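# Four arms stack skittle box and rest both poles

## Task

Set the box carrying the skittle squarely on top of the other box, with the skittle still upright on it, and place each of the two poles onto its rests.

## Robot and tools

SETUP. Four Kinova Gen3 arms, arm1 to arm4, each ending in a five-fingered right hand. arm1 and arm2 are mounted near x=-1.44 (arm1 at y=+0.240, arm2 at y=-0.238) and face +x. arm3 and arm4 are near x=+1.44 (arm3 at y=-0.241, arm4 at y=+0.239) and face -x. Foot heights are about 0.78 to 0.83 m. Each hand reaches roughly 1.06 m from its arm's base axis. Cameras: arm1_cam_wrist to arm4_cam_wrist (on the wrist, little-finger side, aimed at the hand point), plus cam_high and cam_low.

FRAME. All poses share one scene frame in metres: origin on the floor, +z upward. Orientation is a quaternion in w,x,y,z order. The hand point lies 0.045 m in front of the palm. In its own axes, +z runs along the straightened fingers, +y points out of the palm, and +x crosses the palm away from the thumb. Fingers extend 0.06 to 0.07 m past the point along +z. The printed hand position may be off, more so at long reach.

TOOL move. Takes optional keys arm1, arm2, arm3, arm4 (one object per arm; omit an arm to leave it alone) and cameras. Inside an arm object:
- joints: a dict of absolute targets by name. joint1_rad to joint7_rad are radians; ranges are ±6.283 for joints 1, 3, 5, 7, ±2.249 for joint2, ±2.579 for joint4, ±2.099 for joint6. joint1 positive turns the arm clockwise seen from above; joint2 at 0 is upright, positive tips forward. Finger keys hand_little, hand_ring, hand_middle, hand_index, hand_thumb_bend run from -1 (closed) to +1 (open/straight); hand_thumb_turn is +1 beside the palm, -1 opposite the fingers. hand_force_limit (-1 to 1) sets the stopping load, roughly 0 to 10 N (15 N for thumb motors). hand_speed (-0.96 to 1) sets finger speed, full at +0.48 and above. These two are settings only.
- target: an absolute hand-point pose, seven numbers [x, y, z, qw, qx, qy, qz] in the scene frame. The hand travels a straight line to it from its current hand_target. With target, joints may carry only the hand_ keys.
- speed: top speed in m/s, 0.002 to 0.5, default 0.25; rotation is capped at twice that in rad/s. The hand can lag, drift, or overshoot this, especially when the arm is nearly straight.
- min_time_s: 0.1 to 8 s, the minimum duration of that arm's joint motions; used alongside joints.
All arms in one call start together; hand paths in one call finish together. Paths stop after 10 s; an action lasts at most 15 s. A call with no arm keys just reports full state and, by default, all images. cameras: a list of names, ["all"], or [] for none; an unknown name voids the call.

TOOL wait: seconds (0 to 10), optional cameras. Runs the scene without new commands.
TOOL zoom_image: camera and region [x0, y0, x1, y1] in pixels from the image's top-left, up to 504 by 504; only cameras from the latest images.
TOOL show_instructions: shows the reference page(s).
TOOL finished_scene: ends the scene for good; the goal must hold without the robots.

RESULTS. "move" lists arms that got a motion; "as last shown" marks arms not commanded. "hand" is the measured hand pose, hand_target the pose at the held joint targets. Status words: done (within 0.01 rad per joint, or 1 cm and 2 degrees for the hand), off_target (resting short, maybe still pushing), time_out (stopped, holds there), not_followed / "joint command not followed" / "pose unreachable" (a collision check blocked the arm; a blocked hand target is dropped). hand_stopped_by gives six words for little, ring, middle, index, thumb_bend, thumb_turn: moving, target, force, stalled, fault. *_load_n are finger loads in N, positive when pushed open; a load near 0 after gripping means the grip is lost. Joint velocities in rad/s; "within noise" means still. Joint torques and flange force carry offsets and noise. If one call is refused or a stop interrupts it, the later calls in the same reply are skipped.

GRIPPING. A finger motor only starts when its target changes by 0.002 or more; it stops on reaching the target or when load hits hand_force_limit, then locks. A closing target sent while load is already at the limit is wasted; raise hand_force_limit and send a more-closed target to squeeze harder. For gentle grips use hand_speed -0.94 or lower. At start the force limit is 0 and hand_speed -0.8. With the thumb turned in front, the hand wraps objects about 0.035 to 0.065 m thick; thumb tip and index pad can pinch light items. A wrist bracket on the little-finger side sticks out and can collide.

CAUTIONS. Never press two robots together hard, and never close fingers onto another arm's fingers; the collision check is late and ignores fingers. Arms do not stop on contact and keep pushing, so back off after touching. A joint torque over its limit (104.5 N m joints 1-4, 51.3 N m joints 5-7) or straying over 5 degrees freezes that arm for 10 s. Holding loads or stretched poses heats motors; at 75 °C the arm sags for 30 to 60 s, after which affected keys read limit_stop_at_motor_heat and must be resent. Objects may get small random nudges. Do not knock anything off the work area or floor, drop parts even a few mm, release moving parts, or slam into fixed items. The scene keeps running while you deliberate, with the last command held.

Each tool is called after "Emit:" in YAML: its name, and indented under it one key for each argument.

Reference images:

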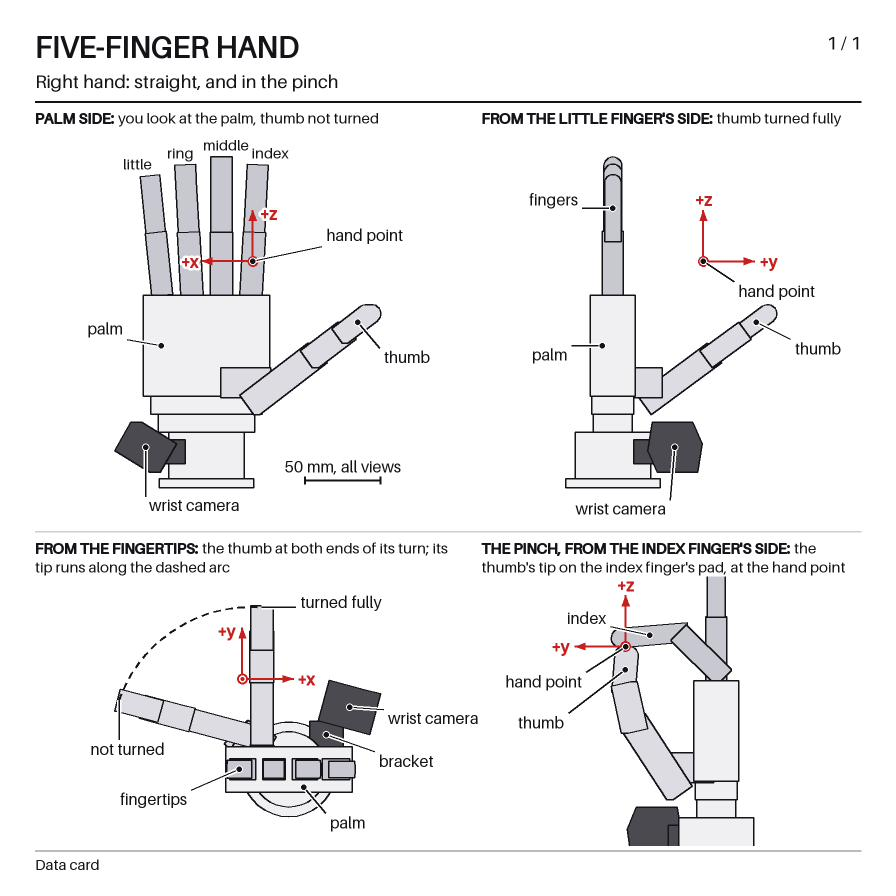

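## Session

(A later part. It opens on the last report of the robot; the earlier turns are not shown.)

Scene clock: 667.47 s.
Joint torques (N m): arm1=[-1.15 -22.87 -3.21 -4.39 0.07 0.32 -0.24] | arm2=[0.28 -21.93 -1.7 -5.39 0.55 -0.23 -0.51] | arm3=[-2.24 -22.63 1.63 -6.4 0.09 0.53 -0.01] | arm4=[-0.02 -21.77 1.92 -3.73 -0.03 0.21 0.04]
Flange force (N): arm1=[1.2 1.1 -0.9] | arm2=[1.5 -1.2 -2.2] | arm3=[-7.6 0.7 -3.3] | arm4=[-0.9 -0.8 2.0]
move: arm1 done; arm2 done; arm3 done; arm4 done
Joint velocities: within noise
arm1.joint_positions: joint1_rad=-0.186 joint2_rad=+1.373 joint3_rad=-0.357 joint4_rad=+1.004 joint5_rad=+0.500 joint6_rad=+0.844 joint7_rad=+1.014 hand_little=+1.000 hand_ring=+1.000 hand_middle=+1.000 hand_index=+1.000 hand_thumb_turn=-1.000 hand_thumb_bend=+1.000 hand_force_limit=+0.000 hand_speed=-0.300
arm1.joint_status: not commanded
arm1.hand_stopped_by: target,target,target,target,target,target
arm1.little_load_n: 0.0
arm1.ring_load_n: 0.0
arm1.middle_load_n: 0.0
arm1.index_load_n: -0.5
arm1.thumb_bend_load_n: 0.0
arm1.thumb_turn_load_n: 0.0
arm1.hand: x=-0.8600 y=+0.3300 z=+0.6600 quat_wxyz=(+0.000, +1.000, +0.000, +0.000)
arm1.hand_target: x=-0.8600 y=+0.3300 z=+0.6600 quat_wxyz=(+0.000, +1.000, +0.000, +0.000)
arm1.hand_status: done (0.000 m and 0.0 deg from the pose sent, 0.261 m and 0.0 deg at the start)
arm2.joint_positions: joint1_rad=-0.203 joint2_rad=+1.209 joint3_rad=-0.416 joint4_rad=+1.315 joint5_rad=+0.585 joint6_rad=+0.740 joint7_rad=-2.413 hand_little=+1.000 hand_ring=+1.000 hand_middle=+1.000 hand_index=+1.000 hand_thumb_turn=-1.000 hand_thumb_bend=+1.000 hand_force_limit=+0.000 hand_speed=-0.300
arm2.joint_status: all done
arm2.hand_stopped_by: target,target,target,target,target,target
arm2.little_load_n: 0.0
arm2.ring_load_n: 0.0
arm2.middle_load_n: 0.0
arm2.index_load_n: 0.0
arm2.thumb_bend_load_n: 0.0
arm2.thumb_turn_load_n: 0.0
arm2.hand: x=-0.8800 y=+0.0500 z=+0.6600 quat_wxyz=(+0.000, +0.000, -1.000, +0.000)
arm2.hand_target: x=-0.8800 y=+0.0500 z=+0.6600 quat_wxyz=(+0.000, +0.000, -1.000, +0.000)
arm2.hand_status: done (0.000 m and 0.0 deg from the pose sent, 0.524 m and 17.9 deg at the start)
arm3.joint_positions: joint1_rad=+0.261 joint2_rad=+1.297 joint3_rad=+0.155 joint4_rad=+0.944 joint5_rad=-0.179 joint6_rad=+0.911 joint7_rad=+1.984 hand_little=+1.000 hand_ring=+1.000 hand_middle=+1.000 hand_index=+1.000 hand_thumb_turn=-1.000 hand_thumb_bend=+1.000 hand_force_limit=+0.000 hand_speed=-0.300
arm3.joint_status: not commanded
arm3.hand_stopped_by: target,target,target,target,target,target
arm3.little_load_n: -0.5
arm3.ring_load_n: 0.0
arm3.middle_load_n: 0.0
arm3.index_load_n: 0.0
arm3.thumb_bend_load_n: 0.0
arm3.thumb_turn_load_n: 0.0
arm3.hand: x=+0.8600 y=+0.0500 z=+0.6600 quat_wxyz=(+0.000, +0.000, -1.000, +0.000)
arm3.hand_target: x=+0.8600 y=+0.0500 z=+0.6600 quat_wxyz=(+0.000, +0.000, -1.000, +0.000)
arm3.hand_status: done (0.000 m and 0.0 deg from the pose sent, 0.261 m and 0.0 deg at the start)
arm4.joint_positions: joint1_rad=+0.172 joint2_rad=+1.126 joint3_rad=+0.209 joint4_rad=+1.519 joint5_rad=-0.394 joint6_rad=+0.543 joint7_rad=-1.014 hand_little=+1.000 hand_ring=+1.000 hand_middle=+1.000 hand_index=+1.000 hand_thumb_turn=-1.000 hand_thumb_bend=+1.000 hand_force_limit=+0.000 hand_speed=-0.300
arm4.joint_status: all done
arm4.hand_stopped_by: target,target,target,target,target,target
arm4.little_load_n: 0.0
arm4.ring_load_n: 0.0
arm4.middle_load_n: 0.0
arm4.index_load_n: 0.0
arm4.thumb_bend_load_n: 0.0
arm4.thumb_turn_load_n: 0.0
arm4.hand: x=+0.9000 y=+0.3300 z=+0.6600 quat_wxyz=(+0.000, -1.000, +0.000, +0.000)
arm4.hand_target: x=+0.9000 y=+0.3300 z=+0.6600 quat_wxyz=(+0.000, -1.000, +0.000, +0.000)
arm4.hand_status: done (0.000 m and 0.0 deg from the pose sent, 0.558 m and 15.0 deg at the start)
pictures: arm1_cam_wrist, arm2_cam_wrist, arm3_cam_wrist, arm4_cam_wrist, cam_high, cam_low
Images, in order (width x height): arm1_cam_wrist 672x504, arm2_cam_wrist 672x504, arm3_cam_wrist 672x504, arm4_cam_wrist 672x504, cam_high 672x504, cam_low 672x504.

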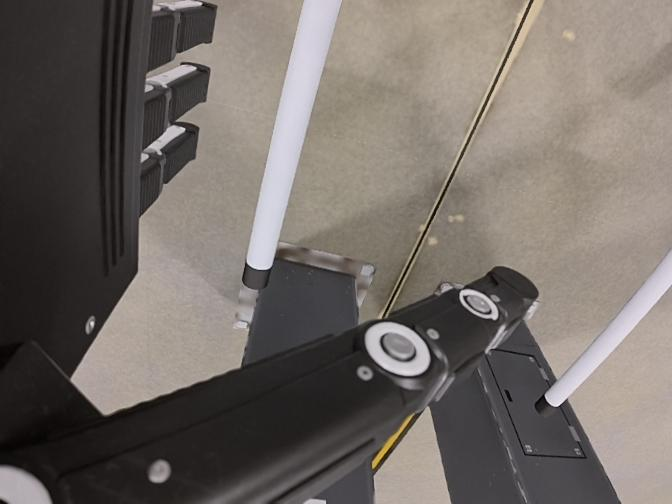

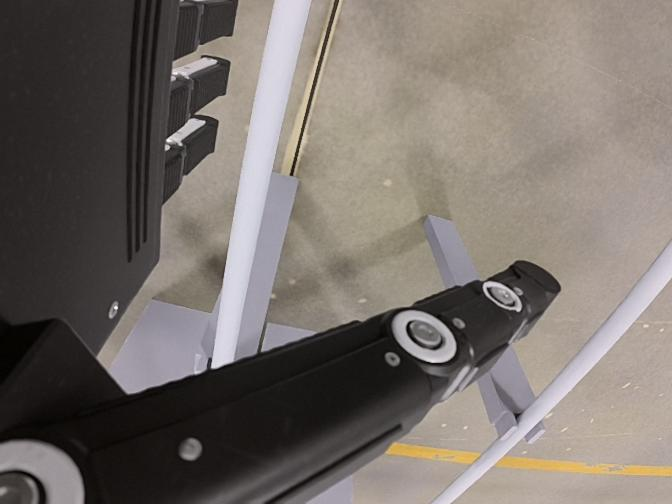

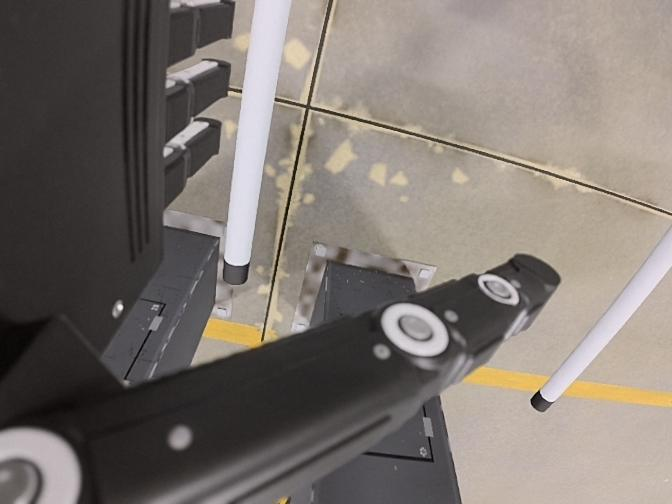

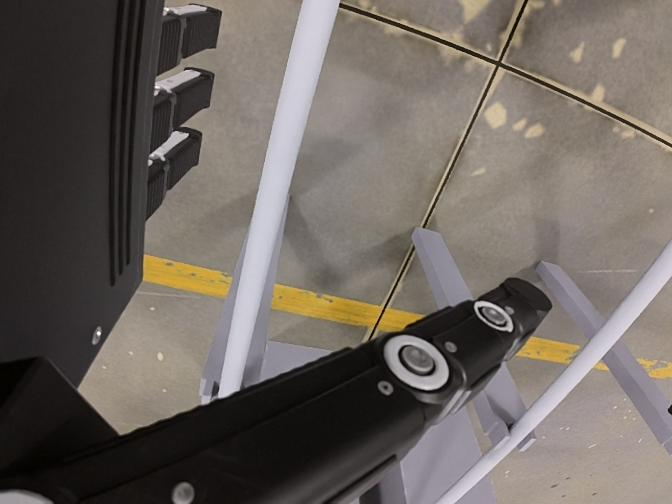

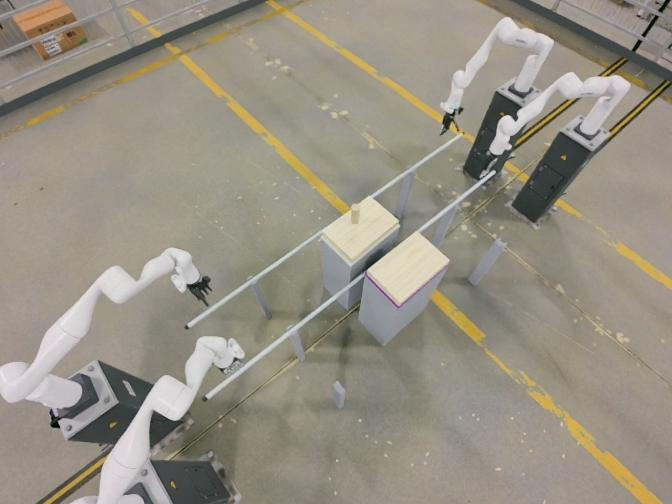

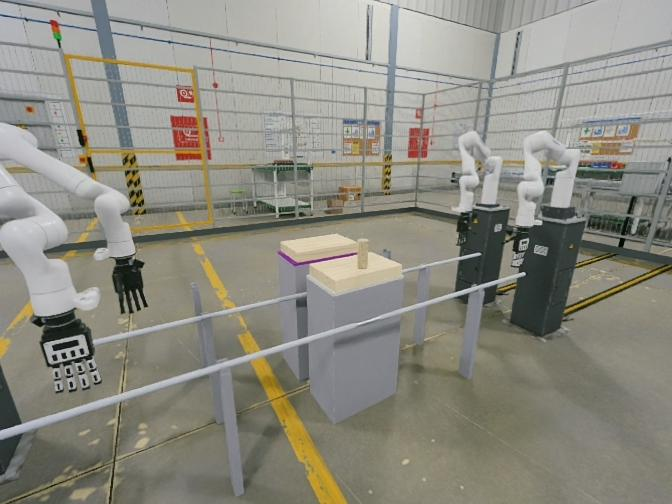

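Emit:
move:
  arm1: {"target": [-0.86, 0.345, 0.58, 0, 1, 0, 0], "speed": 0.15}
  arm3: {"target": [0.86, 0.023, 0.58, 0, 0, 1, 0], "speed": 0.15}
  arm2: {"target": [-0.88, 0.023, 0.58, 0, 0, 1, 0], "speed": 0.15}
  arm4: {"target": [0.90, 0.345, 0.58, 0, 1, 0, 0], "speed": 0.15}
  cameras: ["all"]

Scene clock: 697.07 s.
Joint torques (N m): arm1=[-1.08 -23.12 -2.88 -4.14 0.11 0.3 -0.24] | arm2=[0.23 -22.07 -1.52 -4.67 0.54 -0.18 -0.52] | arm3=[-2.24 -22.63 1.58 -5.87 0.07 0.55 0.01] | arm4=[0.03 -22.42 1.72 -3.15 -0.05 0.23 0.01]
Flange force (N): arm1=[1.8 0.8 -0.7] | arm2=[1.2 -1.1 -2.3] | arm3=[-7.7 1.0 -4.3] | arm4=[-0.8 -0.7 2.1]
move: arm1 done; arm2 done; arm3 done; arm4 done
Joint velocities: within noise
arm1.joint_positions: joint1_rad=-0.227 joint2_rad=+1.548 joint3_rad=-0.346 joint4_rad=+0.852 joint5_rad=+0.511 joint6_rad=+0.812 joint7_rad=+1.018 hand_little=+1.000 hand_ring=+1.000 hand_middle=+1.000 hand_index=+1.000 hand_thumb_turn=-1.000 hand_thumb_bend=+1.000 hand_force_limit=+0.000 hand_speed=-0.300
arm1.joint_status: not commanded
arm1.hand_stopped_by: target,target,target,target,target,target
arm1.little_load_n: 0.0
arm1.ring_load_n: 0.0
arm1.middle_load_n: 0.0
arm1.index_load_n: 0.0
arm1.thumb_bend_load_n: 0.0
arm1.thumb_turn_load_n: -0.5
arm1.hand: x=-0.8600 y=+0.3450 z=+0.5800 quat_wxyz=(+0.000, +1.000, +0.000, +0.000)
arm1.hand_target: x=-0.8600 y=+0.3450 z=+0.5800 quat_wxyz=(+0.000, +1.000, +0.000, +0.000)
arm1.hand_status: done (0.000 m and 0.0 deg from the pose sent, 0.081 m and 0.0 deg at the start)
arm2.joint_positions: joint1_rad=-0.183 joint2_rad=+1.352 joint3_rad=-0.369 joint4_rad=+1.282 joint5_rad=+0.634 joint6_rad=+0.625 joint7_rad=-2.405 hand_little=+1.000 hand_ring=+1.000 hand_middle=+1.000 hand_index=+1.000 hand_thumb_turn=-1.000 hand_thumb_bend=+1.000 hand_force_limit=+0.000 hand_speed=-0.300
arm2.joint_status: not commanded
arm2.hand_stopped_by: target,target,target,target,target,target
arm2.little_load_n: 0.0
arm2.ring_load_n: 0.0
arm2.middle_load_n: 0.0
arm2.index_load_n: 0.0
arm2.thumb_bend_load_n: 0.0
arm2.thumb_turn_load_n: -0.5
arm2.hand: x=-0.8800 y=+0.0230 z=+0.5800 quat_wxyz=(+0.000, +0.000, -1.000, +0.000)
arm2.hand_target: x=-0.8800 y=+0.0230 z=+0.5800 quat_wxyz=(+0.000, +0.000, -1.000, +0.000)
arm2.hand_status: done (0.000 m and 0.0 deg from the pose sent, 0.084 m and 0.0 deg at the start)
arm3.joint_positions: joint1_rad=+0.227 joint2_rad=+1.433 joint3_rad=+0.146 joint4_rad=+0.910 joint5_rad=-0.189 joint6_rad=+0.809 joint7_rad=+1.948 hand_little=+1.000 hand_ring=+1.000 hand_middle=+1.000 hand_index=+1.000 hand_thumb_turn=-1.000 hand_thumb_bend=+1.000 hand_force_limit=+0.000 hand_speed=-0.300
arm3.joint_status: not commanded
arm3.hand_stopped_by: target,target,target,target,target,target
arm3.little_load_n: 0.0
arm3.ring_load_n: 0.0
arm3.middle_load_n: 0.0
arm3.index_load_n: 0.0
arm3.thumb_bend_load_n: -0.5
arm3.thumb_turn_load_n: 0.0
arm3.hand: x=+0.8600 y=+0.0230 z=+0.5800 quat_wxyz=(+0.000, +0.000, -1.000, +0.000)
arm3.hand_target: x=+0.8600 y=+0.0230 z=+0.5800 quat_wxyz=(+0.000, +0.000, -1.000, +0.000)
arm3.hand_status: done (0.000 m and 0.0 deg from the pose sent, 0.084 m and 0.0 deg at the start)
arm4.joint_positions: joint1_rad=+0.220 joint2_rad=+1.298 joint3_rad=+0.173 joint4_rad=+1.424 joint5_rad=-0.409 joint6_rad=+0.461 joint7_rad=-0.981 hand_little=+1.000 hand_ring=+1.000 hand_middle=+1.000 hand_index=+1.000 hand_thumb_turn=-1.000 hand_thumb_bend=+1.000 hand_force_limit=+0.000 hand_speed=-0.300
arm4.joint_status: not commanded
arm4.hand_stopped_by: target,target,target,target,target,target
arm4.little_load_n: 0.0
arm4.ring_load_n: 0.0
arm4.middle_load_n: 0.0
arm4.index_load_n: 0.0
arm4.thumb_bend_load_n: 0.0
arm4.thumb_turn_load_n: 0.0
arm4.hand: x=+0.9000 y=+0.3450 z=+0.5800 quat_wxyz=(+0.000, -1.000, +0.000, +0.000)
arm4.hand_target: x=+0.9000 y=+0.3450 z=+0.5800 quat_wxyz=(+0.000, -1.000, +0.000, +0.000)
arm4.hand_status: done (0.000 m and 0.0 deg from the pose sent, 0.081 m and 0.0 deg at the start)
pictures: arm1_cam_wrist, arm2_cam_wrist, arm3_cam_wrist, arm4_cam_wrist, cam_high, cam_low
Images, in order (width x height): arm1_cam_wrist 672x504, arm2_cam_wrist 672x504, arm3_cam_wrist 672x504, arm4_cam_wrist 672x504, cam_high 672x504, cam_low 672x504.

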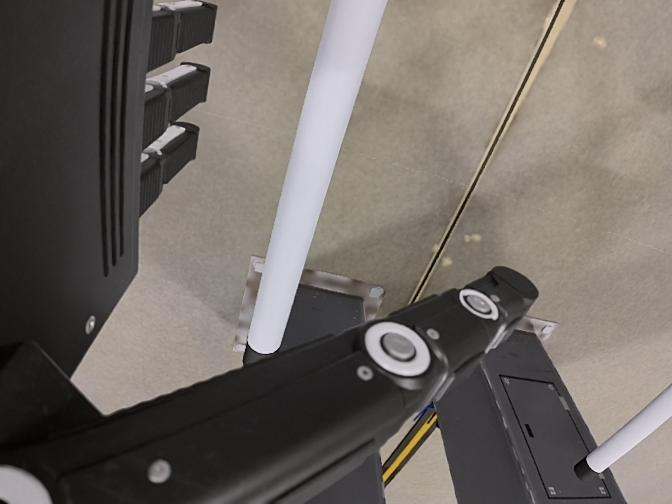

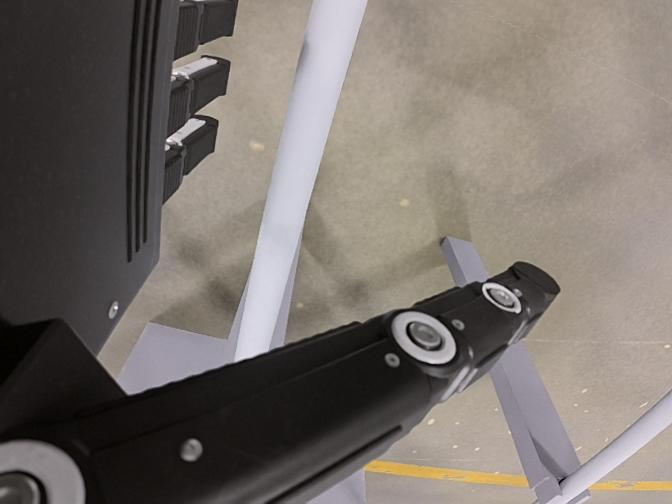

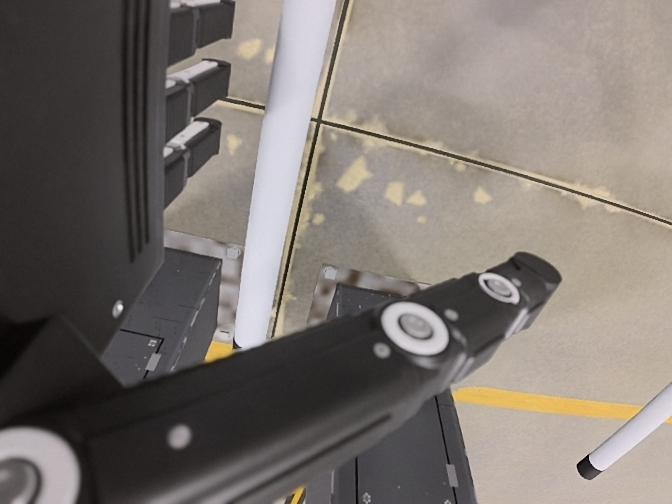

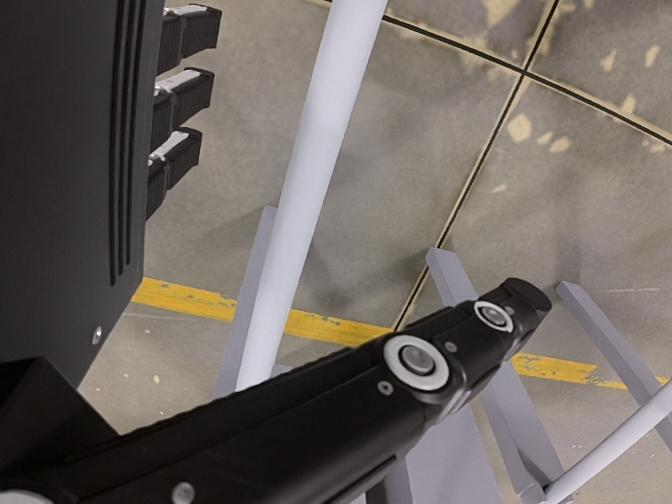

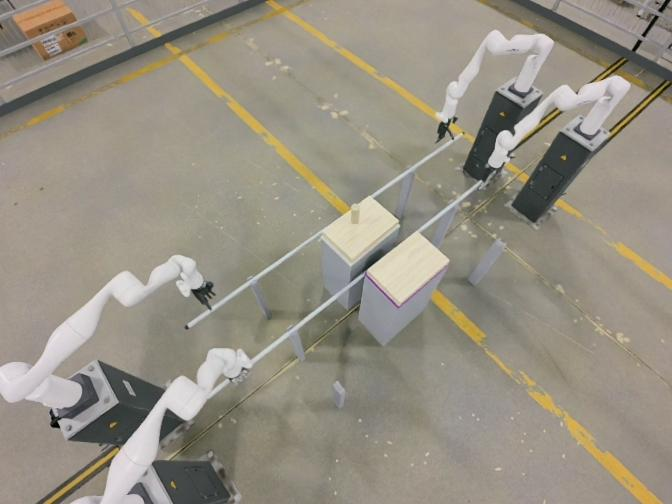

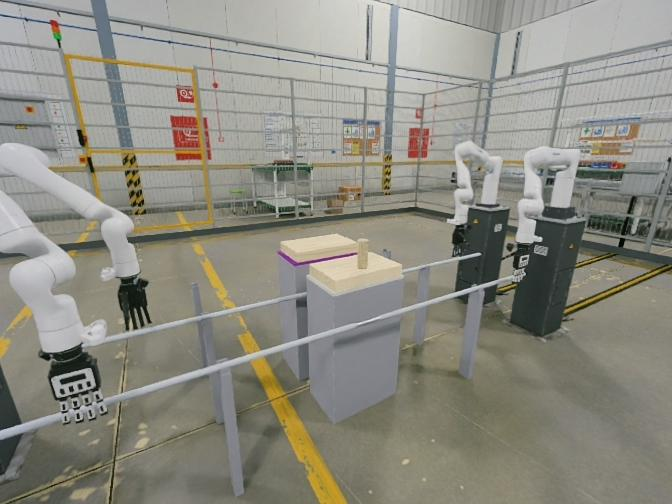

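Emit:
move:
  arm1: {"target": [-0.86, 0.345, 0.52, 0, 1, 0, 0], "speed": 0.1}
  arm3: {"target": [0.86, 0.023, 0.52, 0, 0, 1, 0], "speed": 0.1}
  arm2: {"target": [-0.88, 0.023, 0.52, 0, 0, 1, 0], "speed": 0.1}
  arm4: {"target": [0.90, 0.345, 0.52, 0, 1, 0, 0], "speed": 0.1}
  cameras: ["all"]

Emit:
zoom_image:
  camera: "cam_low"
  region: [0, 300, 200, 450]

Emit:
zoom_image:
  camera: "cam_low"
  region: [430, 200, 580, 310]

Scene clock: 710.90 s.
Joint torques (N m): arm1=[-1.13 -23.08 -2.66 -4.19 0.06 0.31 -0.22] | arm2=[0.29 -22.28 -1.29 -4.44 0.54 -0.23 -0.53] | arm3=[-2.21 -22.74 1.44 -5.76 0.06 0.53 0.01] | arm4=[0.04 -22.62 1.63 -2.86 -0.05 0.25 0.04]
Flange force (N): arm1=[1.4 1.0 -0.7] | arm2=[0.9 -0.8 -2.4] | arm3=[-8.2 0.7 -5.1] | arm4=[-0.5 -0.5 2.0]
move: arm1 done; arm2 done; arm3 done; arm4 done
Joint velocities: within noise
arm1.joint_positions: joint1_rad=-0.243 joint2_rad=+1.692 joint3_rad=-0.350 joint4_rad=+0.697 joint5_rad=+0.512 joint6_rad=+0.813 joint7_rad=+1.055 hand_little=+1.000 hand_ring=+1.000 hand_middle=+1.000 hand_index=+1.000 hand_thumb_turn=-1.000 hand_thumb_bend=+1.000 hand_force_limit=+0.000 hand_speed=-0.300
arm1.joint_status: not commanded
arm1.hand_stopped_by: target,target,target,target,target,target
arm1.little_load_n: 0.0
arm1.ring_load_n: 0.0
arm1.middle_load_n: 0.0
arm1.index_load_n: 0.0
arm1.thumb_bend_load_n: 0.0
arm1.thumb_turn_load_n: 0.0
arm1.hand: x=-0.8600 y=+0.3450 z=+0.5200 quat_wxyz=(+0.000, +1.000, +0.000, +0.000)
arm1.hand_target: x=-0.8600 y=+0.3450 z=+0.5200 quat_wxyz=(+0.000, +1.000, +0.000, +0.000)
arm1.hand_status: done (0.000 m and 0.0 deg from the pose sent, 0.060 m and 0.0 deg at the start)
arm2.joint_positions: joint1_rad=-0.200 joint2_rad=+1.479 joint3_rad=-0.348 joint4_rad=+1.188 joint5_rad=+0.652 joint6_rad=+0.584 joint7_rad=-2.400 hand_little=+1.000 hand_ring=+1.000 hand_middle=+1.000 hand_index=+1.000 hand_thumb_turn=-1.000 hand_thumb_bend=+1.000 hand_force_limit=+0.000 hand_speed=-0.300
arm2.joint_status: not commanded
arm2.hand_stopped_by: target,target,target,target,target,target
arm2.little_load_n: 0.0
arm2.ring_load_n: 0.0
arm2.middle_load_n: 0.0
arm2.index_load_n: 0.0
arm2.thumb_bend_load_n: 0.0
arm2.thumb_turn_load_n: 0.0
arm2.hand: x=-0.8800 y=+0.0230 z=+0.5200 quat_wxyz=(+0.000, +0.000, -1.000, +0.000)
arm2.hand_target: x=-0.8800 y=+0.0230 z=+0.5200 quat_wxyz=(+0.000, +0.000, -1.000, +0.000)
arm2.hand_status: done (0.000 m and 0.0 deg from the pose sent, 0.060 m and 0.0 deg at the start)
arm3.joint_positions: joint1_rad=+0.234 joint2_rad=+1.565 joint3_rad=+0.145 joint4_rad=+0.796 joint5_rad=-0.192 joint6_rad=+0.789 joint7_rad=+1.940 hand_little=+1.000 hand_ring=+1.000 hand_middle=+1.000 hand_index=+1.000 hand_thumb_turn=-1.000 hand_thumb_bend=+1.000 hand_force_limit=+0.000 hand_speed=-0.300
arm3.joint_status: not commanded
arm3.hand_stopped_by: target,target,target,target,target,target
arm3.little_load_n: 0.0
arm3.ring_load_n: 0.0
arm3.middle_load_n: 0.0
arm3.index_load_n: 0.0
arm3.thumb_bend_load_n: 0.0
arm3.thumb_turn_load_n: 0.0
arm3.hand: x=+0.8600 y=+0.0230 z=+0.5200 quat_wxyz=(+0.000, +0.000, -1.000, +0.000)
arm3.hand_target: x=+0.8600 y=+0.0230 z=+0.5200 quat_wxyz=(+0.000, +0.000, -1.000, +0.000)
arm3.hand_status: done (0.000 m and 0.0 deg from the pose sent, 0.060 m and 0.0 deg at the start)
arm4.joint_positions: joint1_rad=+0.230 joint2_rad=+1.429 joint3_rad=+0.156 joint4_rad=+1.334 joint5_rad=-0.419 joint6_rad=+0.417 joint7_rad=-0.979 hand_little=+1.000 hand_ring=+1.000 hand_middle=+1.000 hand_index=+1.000 hand_thumb_turn=-1.000 hand_thumb_bend=+1.000 hand_force_limit=+0.000 hand_speed=-0.300
arm4.joint_status: not commanded
arm4.hand_stopped_by: target,target,target,target,target,target
arm4.little_load_n: 0.0
arm4.ring_load_n: 0.0
arm4.middle_load_n: 0.0
arm4.index_load_n: 0.0
arm4.thumb_bend_load_n: 0.0
arm4.thumb_turn_load_n: 0.0
arm4.hand: x=+0.9000 y=+0.3450 z=+0.5200 quat_wxyz=(+0.000, -1.000, +0.000, +0.000)
arm4.hand_target: x=+0.9000 y=+0.3450 z=+0.5200 quat_wxyz=(+0.000, -1.000, +0.000, +0.000)
arm4.hand_status: done (0.000 m and 0.0 deg from the pose sent, 0.060 m and 0.0 deg at the start)
pictures: arm1_cam_wrist, arm2_cam_wrist, arm3_cam_wrist, arm4_cam_wrist, cam_high, cam_low
Images, in order (width x height): arm1_cam_wrist 672x504, arm2_cam_wrist 672x504, arm3_cam_wrist 672x504, arm4_cam_wrist 672x504, cam_high 672x504, cam_low 672x504.

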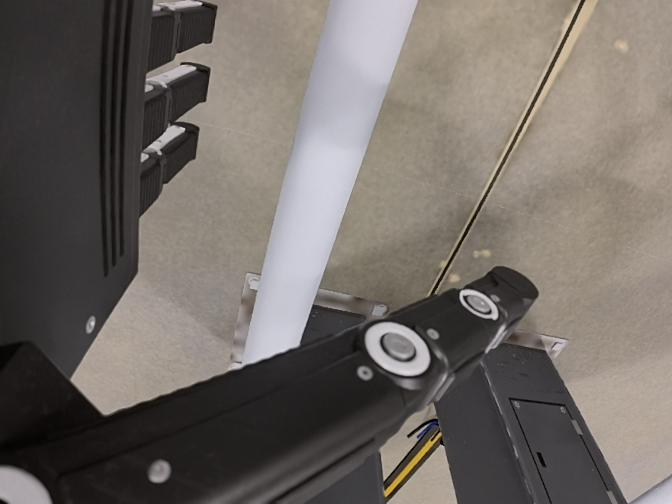

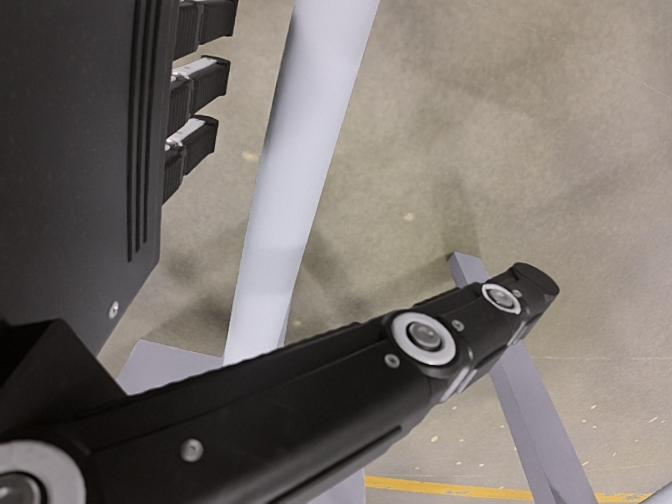

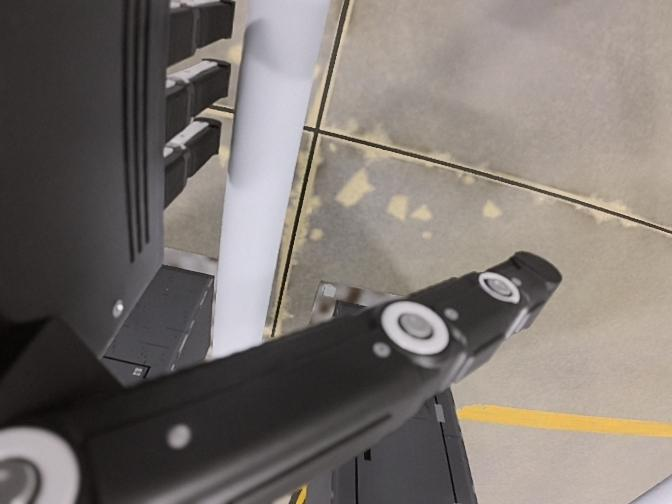

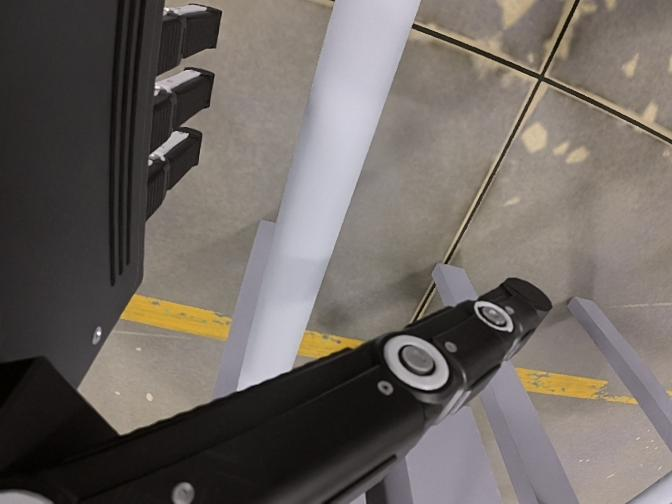

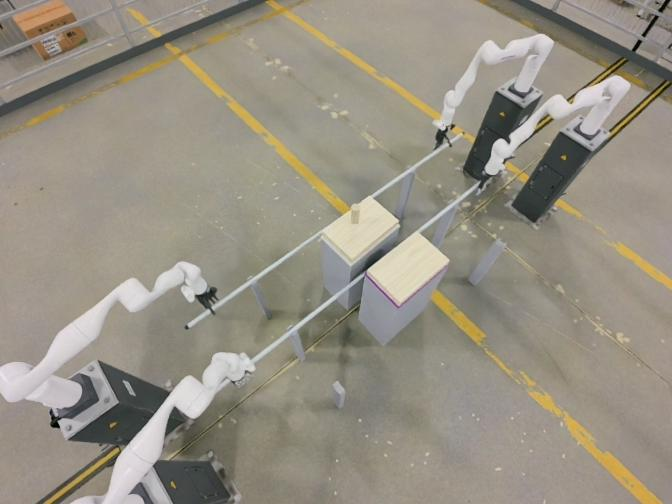

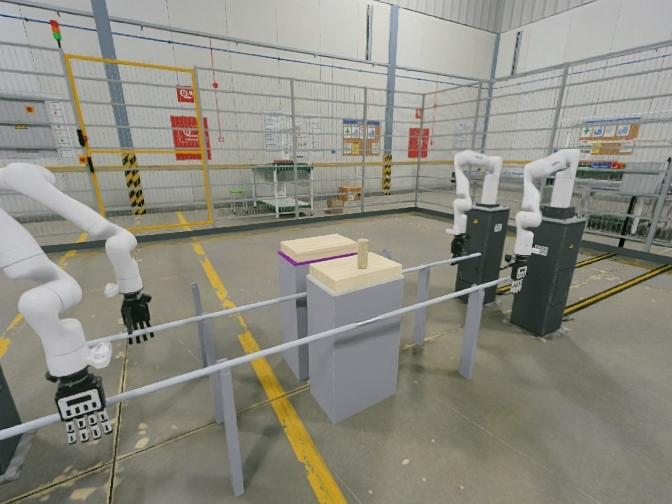

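Scaled by 2.520.

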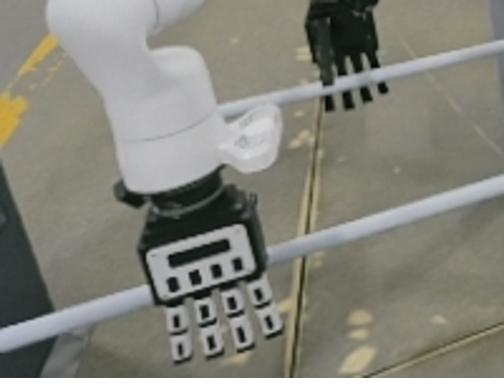

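Scaled by 3.360.

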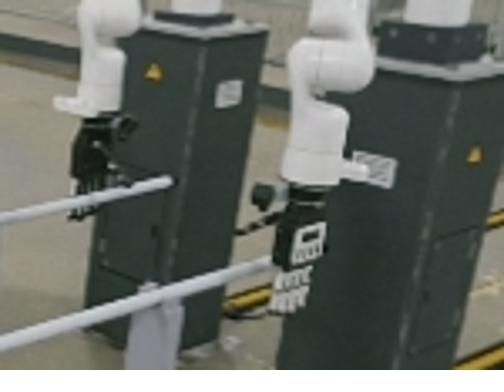

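Emit:
zoom_image:
  camera: "cam_low"
  region: [40, 350, 130, 450]

Emit:
zoom_image:
  camera: "cam_low"
  region: [490, 240, 550, 300]

Emit:
zoom_image:
  camera: "arm1_cam_wrist"
  region: [130, 0, 560, 400]

Scaled by 5.040.

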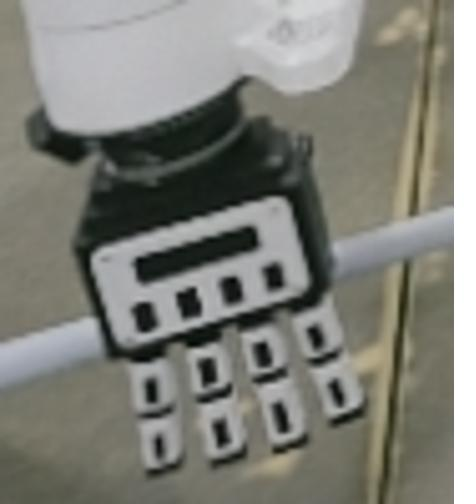

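Scaled by 8.400.

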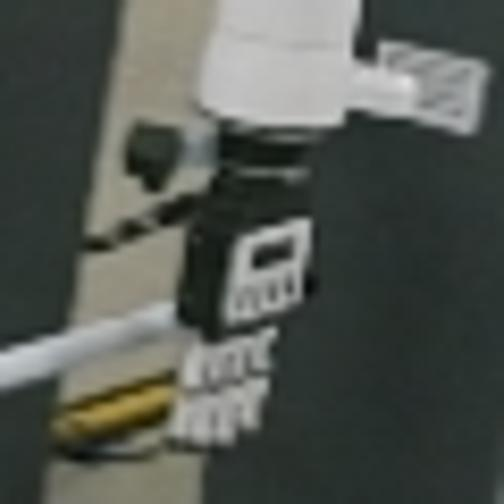

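Scaled by 1.172 from the camera's image (finer frame: 960x720).

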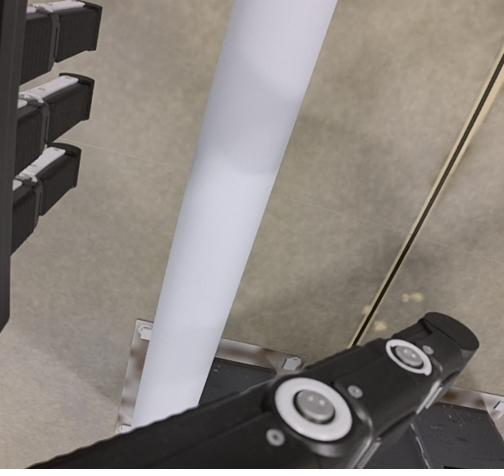

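Emit:
move:
  arm1: {"target": [-0.86, 0.345, 0.487, 0, 1, 0, 0], "speed": 0.08}
  arm3: {"target": [0.86, 0.023, 0.487, 0, 0, 1, 0], "speed": 0.08}
  arm2: {"target": [-0.88, 0.023, 0.487, 0, 0, 1, 0], "speed": 0.08}
  arm4: {"target": [0.90, 0.345, 0.487, 0, 1, 0, 0], "speed": 0.08}
  cameras: ["all"]

Emit:
zoom_image:
  camera: "cam_low"
  region: [40, 350, 130, 450]

Emit:
zoom_image:
  camera: "cam_low"
  region: [450, 240, 550, 300]

Scene clock: 763.00 s.
Joint torques (N m): arm1=[-1.18 -22.95 -2.35 -4.24 0.11 0.33 -0.21] | arm2=[0.27 -22.3 -1.24 -4.32 0.56 -0.19 -0.54] | arm3=[-2.23 -22.7 1.42 -5.77 0.07 0.53 0] | arm4=[0.04 -22.7 1.56 -2.74 -0.05 0.21 0.01]
Flange force (N): arm1=[1.9 1.0 -0.4] | arm2=[0.8 -0.9 -2.4] | arm3=[-8.9 0.5 -5.9] | arm4=[-0.7 -0.6 2.1]
move: arm1 done; arm2 done; arm3 done; arm4 done
Joint velocities: within noise
arm1.joint_positions: joint1_rad=-0.256 joint2_rad=+1.783 joint3_rad=-0.359 joint4_rad=+0.577 joint5_rad=+0.506 joint6_rad=+0.834 joint7_rad=+1.088 hand_little=+1.000 hand_ring=+1.000 hand_middle=+1.000 hand_index=+1.000 hand_thumb_turn=-1.000 hand_thumb_bend=+1.000 hand_force_limit=+0.000 hand_speed=-0.300
arm1.joint_status: not commanded
arm1.hand_stopped_by: target,target,target,target,target,target
arm1.little_load_n: 0.0
arm1.ring_load_n: 0.0
arm1.middle_load_n: 0.0
arm1.index_load_n: 0.0
arm1.thumb_bend_load_n: 0.0
arm1.thumb_turn_load_n: 0.0
arm1.hand: x=-0.8600 y=+0.3450 z=+0.4870 quat_wxyz=(+0.000, +1.000, +0.000, +0.000)
arm1.hand_target: x=-0.8600 y=+0.3450 z=+0.4870 quat_wxyz=(+0.000, +1.000, +0.000, +0.000)
arm1.hand_status: done (0.000 m and 0.0 deg from the pose sent, 0.033 m and 0.0 deg at the start)
arm2.joint_positions: joint1_rad=-0.208 joint2_rad=+1.553 joint3_rad=-0.342 joint4_rad=+1.122 joint5_rad=+0.658 joint6_rad=+0.572 joint7_rad=-2.391 hand_little=+1.000 hand_ring=+1.000 hand_middle=+1.000 hand_index=+1.000 hand_thumb_turn=-1.000 hand_thumb_bend=+1.000 hand_force_limit=+0.000 hand_speed=-0.300
arm2.joint_status: not commanded
arm2.hand_stopped_by: target,target,target,target,target,target
arm2.little_load_n: 0.0
arm2.ring_load_n: 0.0
arm2.middle_load_n: 0.0
arm2.index_load_n: 0.0
arm2.thumb_bend_load_n: 0.0
arm2.thumb_turn_load_n: 0.0
arm2.hand: x=-0.8800 y=+0.0229 z=+0.4870 quat_wxyz=(+0.000, +0.000, -1.000, +0.000)
arm2.hand_target: x=-0.8800 y=+0.0230 z=+0.4870 quat_wxyz=(+0.000, +0.000, -1.000, +0.000)
arm2.hand_status: done (0.000 m and 0.0 deg from the pose sent, 0.033 m and 0.0 deg at the start)
arm3.joint_positions: joint1_rad=+0.238 joint2_rad=+1.646 joint3_rad=+0.146 joint4_rad=+0.711 joint5_rad=-0.193 joint6_rad=+0.794 joint7_rad=+1.933 hand_little=+1.000 hand_ring=+1.000 hand_middle=+1.000 hand_index=+1.000 hand_thumb_turn=-1.000 hand_thumb_bend=+1.000 hand_force_limit=+0.000 hand_speed=-0.300
arm3.joint_status: not commanded
arm3.hand_stopped_by: target,target,target,target,target,target
arm3.little_load_n: 0.0
arm3.ring_load_n: 0.0
arm3.middle_load_n: 0.0
arm3.index_load_n: 0.0
arm3.thumb_bend_load_n: 0.0
arm3.thumb_turn_load_n: 0.0
arm3.hand: x=+0.8600 y=+0.0230 z=+0.4870 quat_wxyz=(+0.000, +0.000, -1.000, +0.000)
arm3.hand_target: x=+0.8600 y=+0.0230 z=+0.4870 quat_wxyz=(+0.000, +0.000, -1.000, +0.000)
arm3.hand_status: done (0.000 m and 0.0 deg from the pose sent, 0.033 m and 0.0 deg at the start)
arm4.joint_positions: joint1_rad=+0.233 joint2_rad=+1.504 joint3_rad=+0.151 joint4_rad=+1.271 joint5_rad=-0.423 joint6_rad=+0.403 joint7_rad=-0.982 hand_little=+1.000 hand_ring=+1.000 hand_middle=+1.000 hand_index=+1.000 hand_thumb_turn=-1.000 hand_thumb_bend=+1.000 hand_force_limit=+0.000 hand_speed=-0.300
arm4.joint_status: not commanded
arm4.hand_stopped_by: target,target,target,target,target,target
arm4.little_load_n: 0.0
arm4.ring_load_n: 0.0
arm4.middle_load_n: 0.0
arm4.index_load_n: 0.0
arm4.thumb_bend_load_n: 0.0
arm4.thumb_turn_load_n: 0.0
arm4.hand: x=+0.9000 y=+0.3450 z=+0.4870 quat_wxyz=(+0.000, -1.000, +0.000, +0.000)
arm4.hand_target: x=+0.9000 y=+0.3450 z=+0.4870 quat_wxyz=(+0.000, -1.000, +0.000, +0.000)
arm4.hand_status: done (0.000 m and 0.0 deg from the pose sent, 0.033 m and 0.0 deg at the start)
pictures: arm1_cam_wrist, arm2_cam_wrist, arm3_cam_wrist, arm4_cam_wrist, cam_high, cam_low
Images, in order (width x height): arm1_cam_wrist 672x504, arm2_cam_wrist 672x504, arm3_cam_wrist 672x504, arm4_cam_wrist 672x504, cam_high 672x504, cam_low 672x504.

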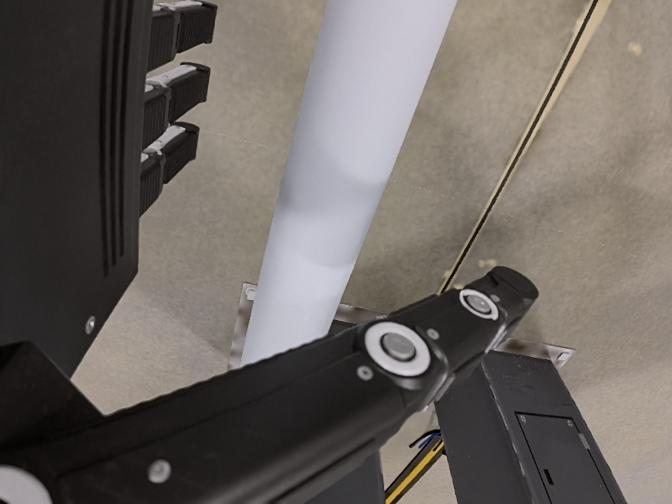

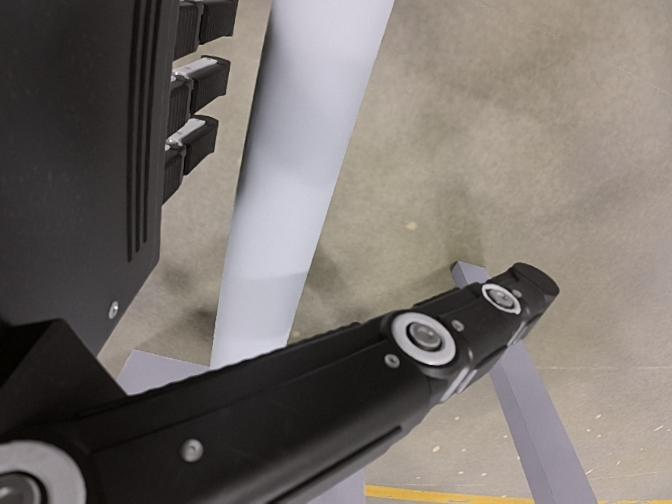

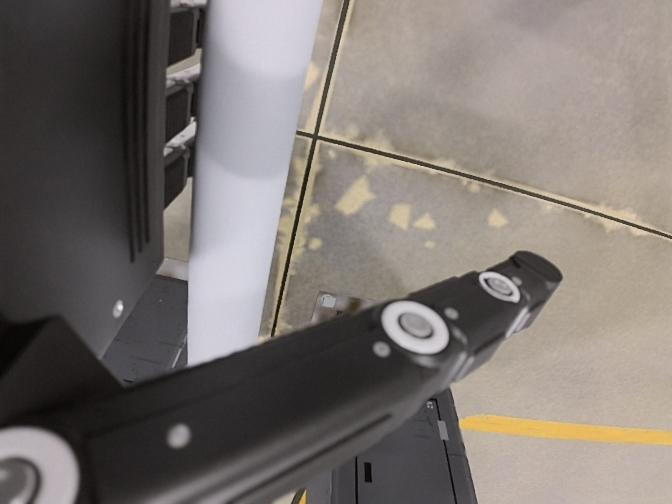

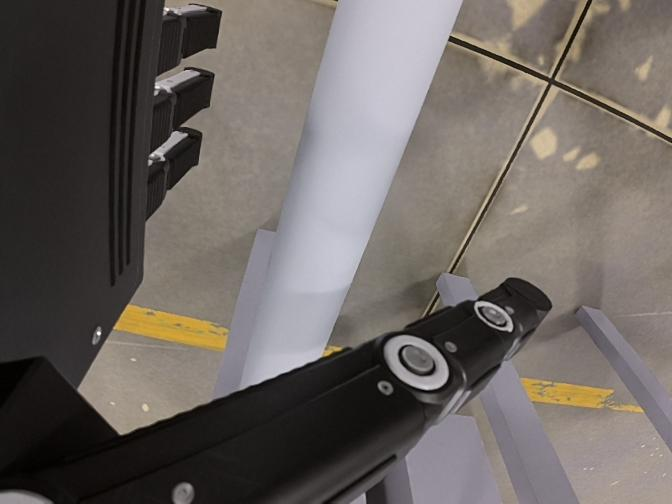

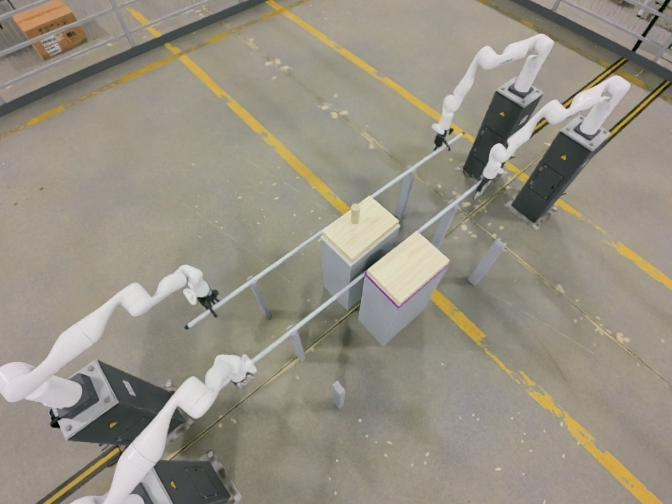

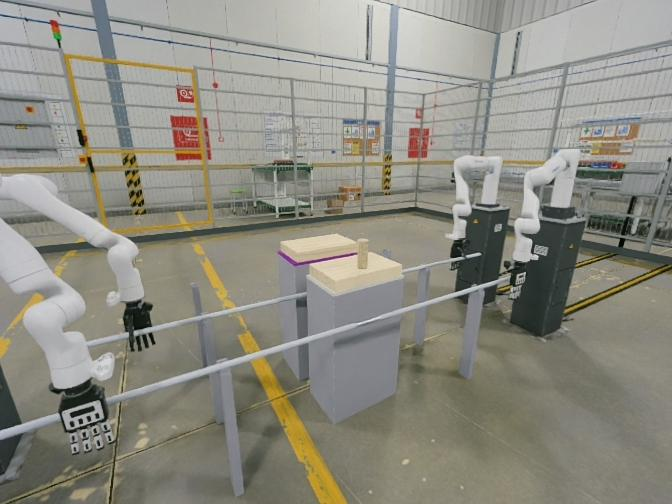

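Scaled by 5.040.

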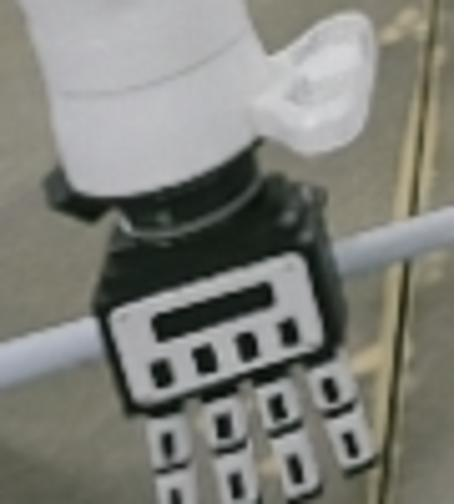

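Scaled by 5.040.

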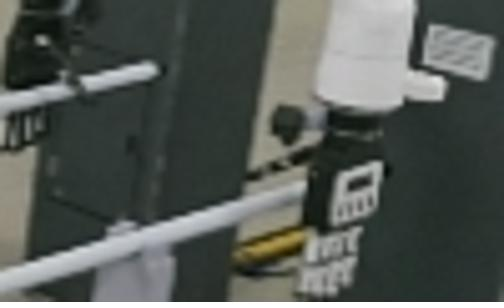

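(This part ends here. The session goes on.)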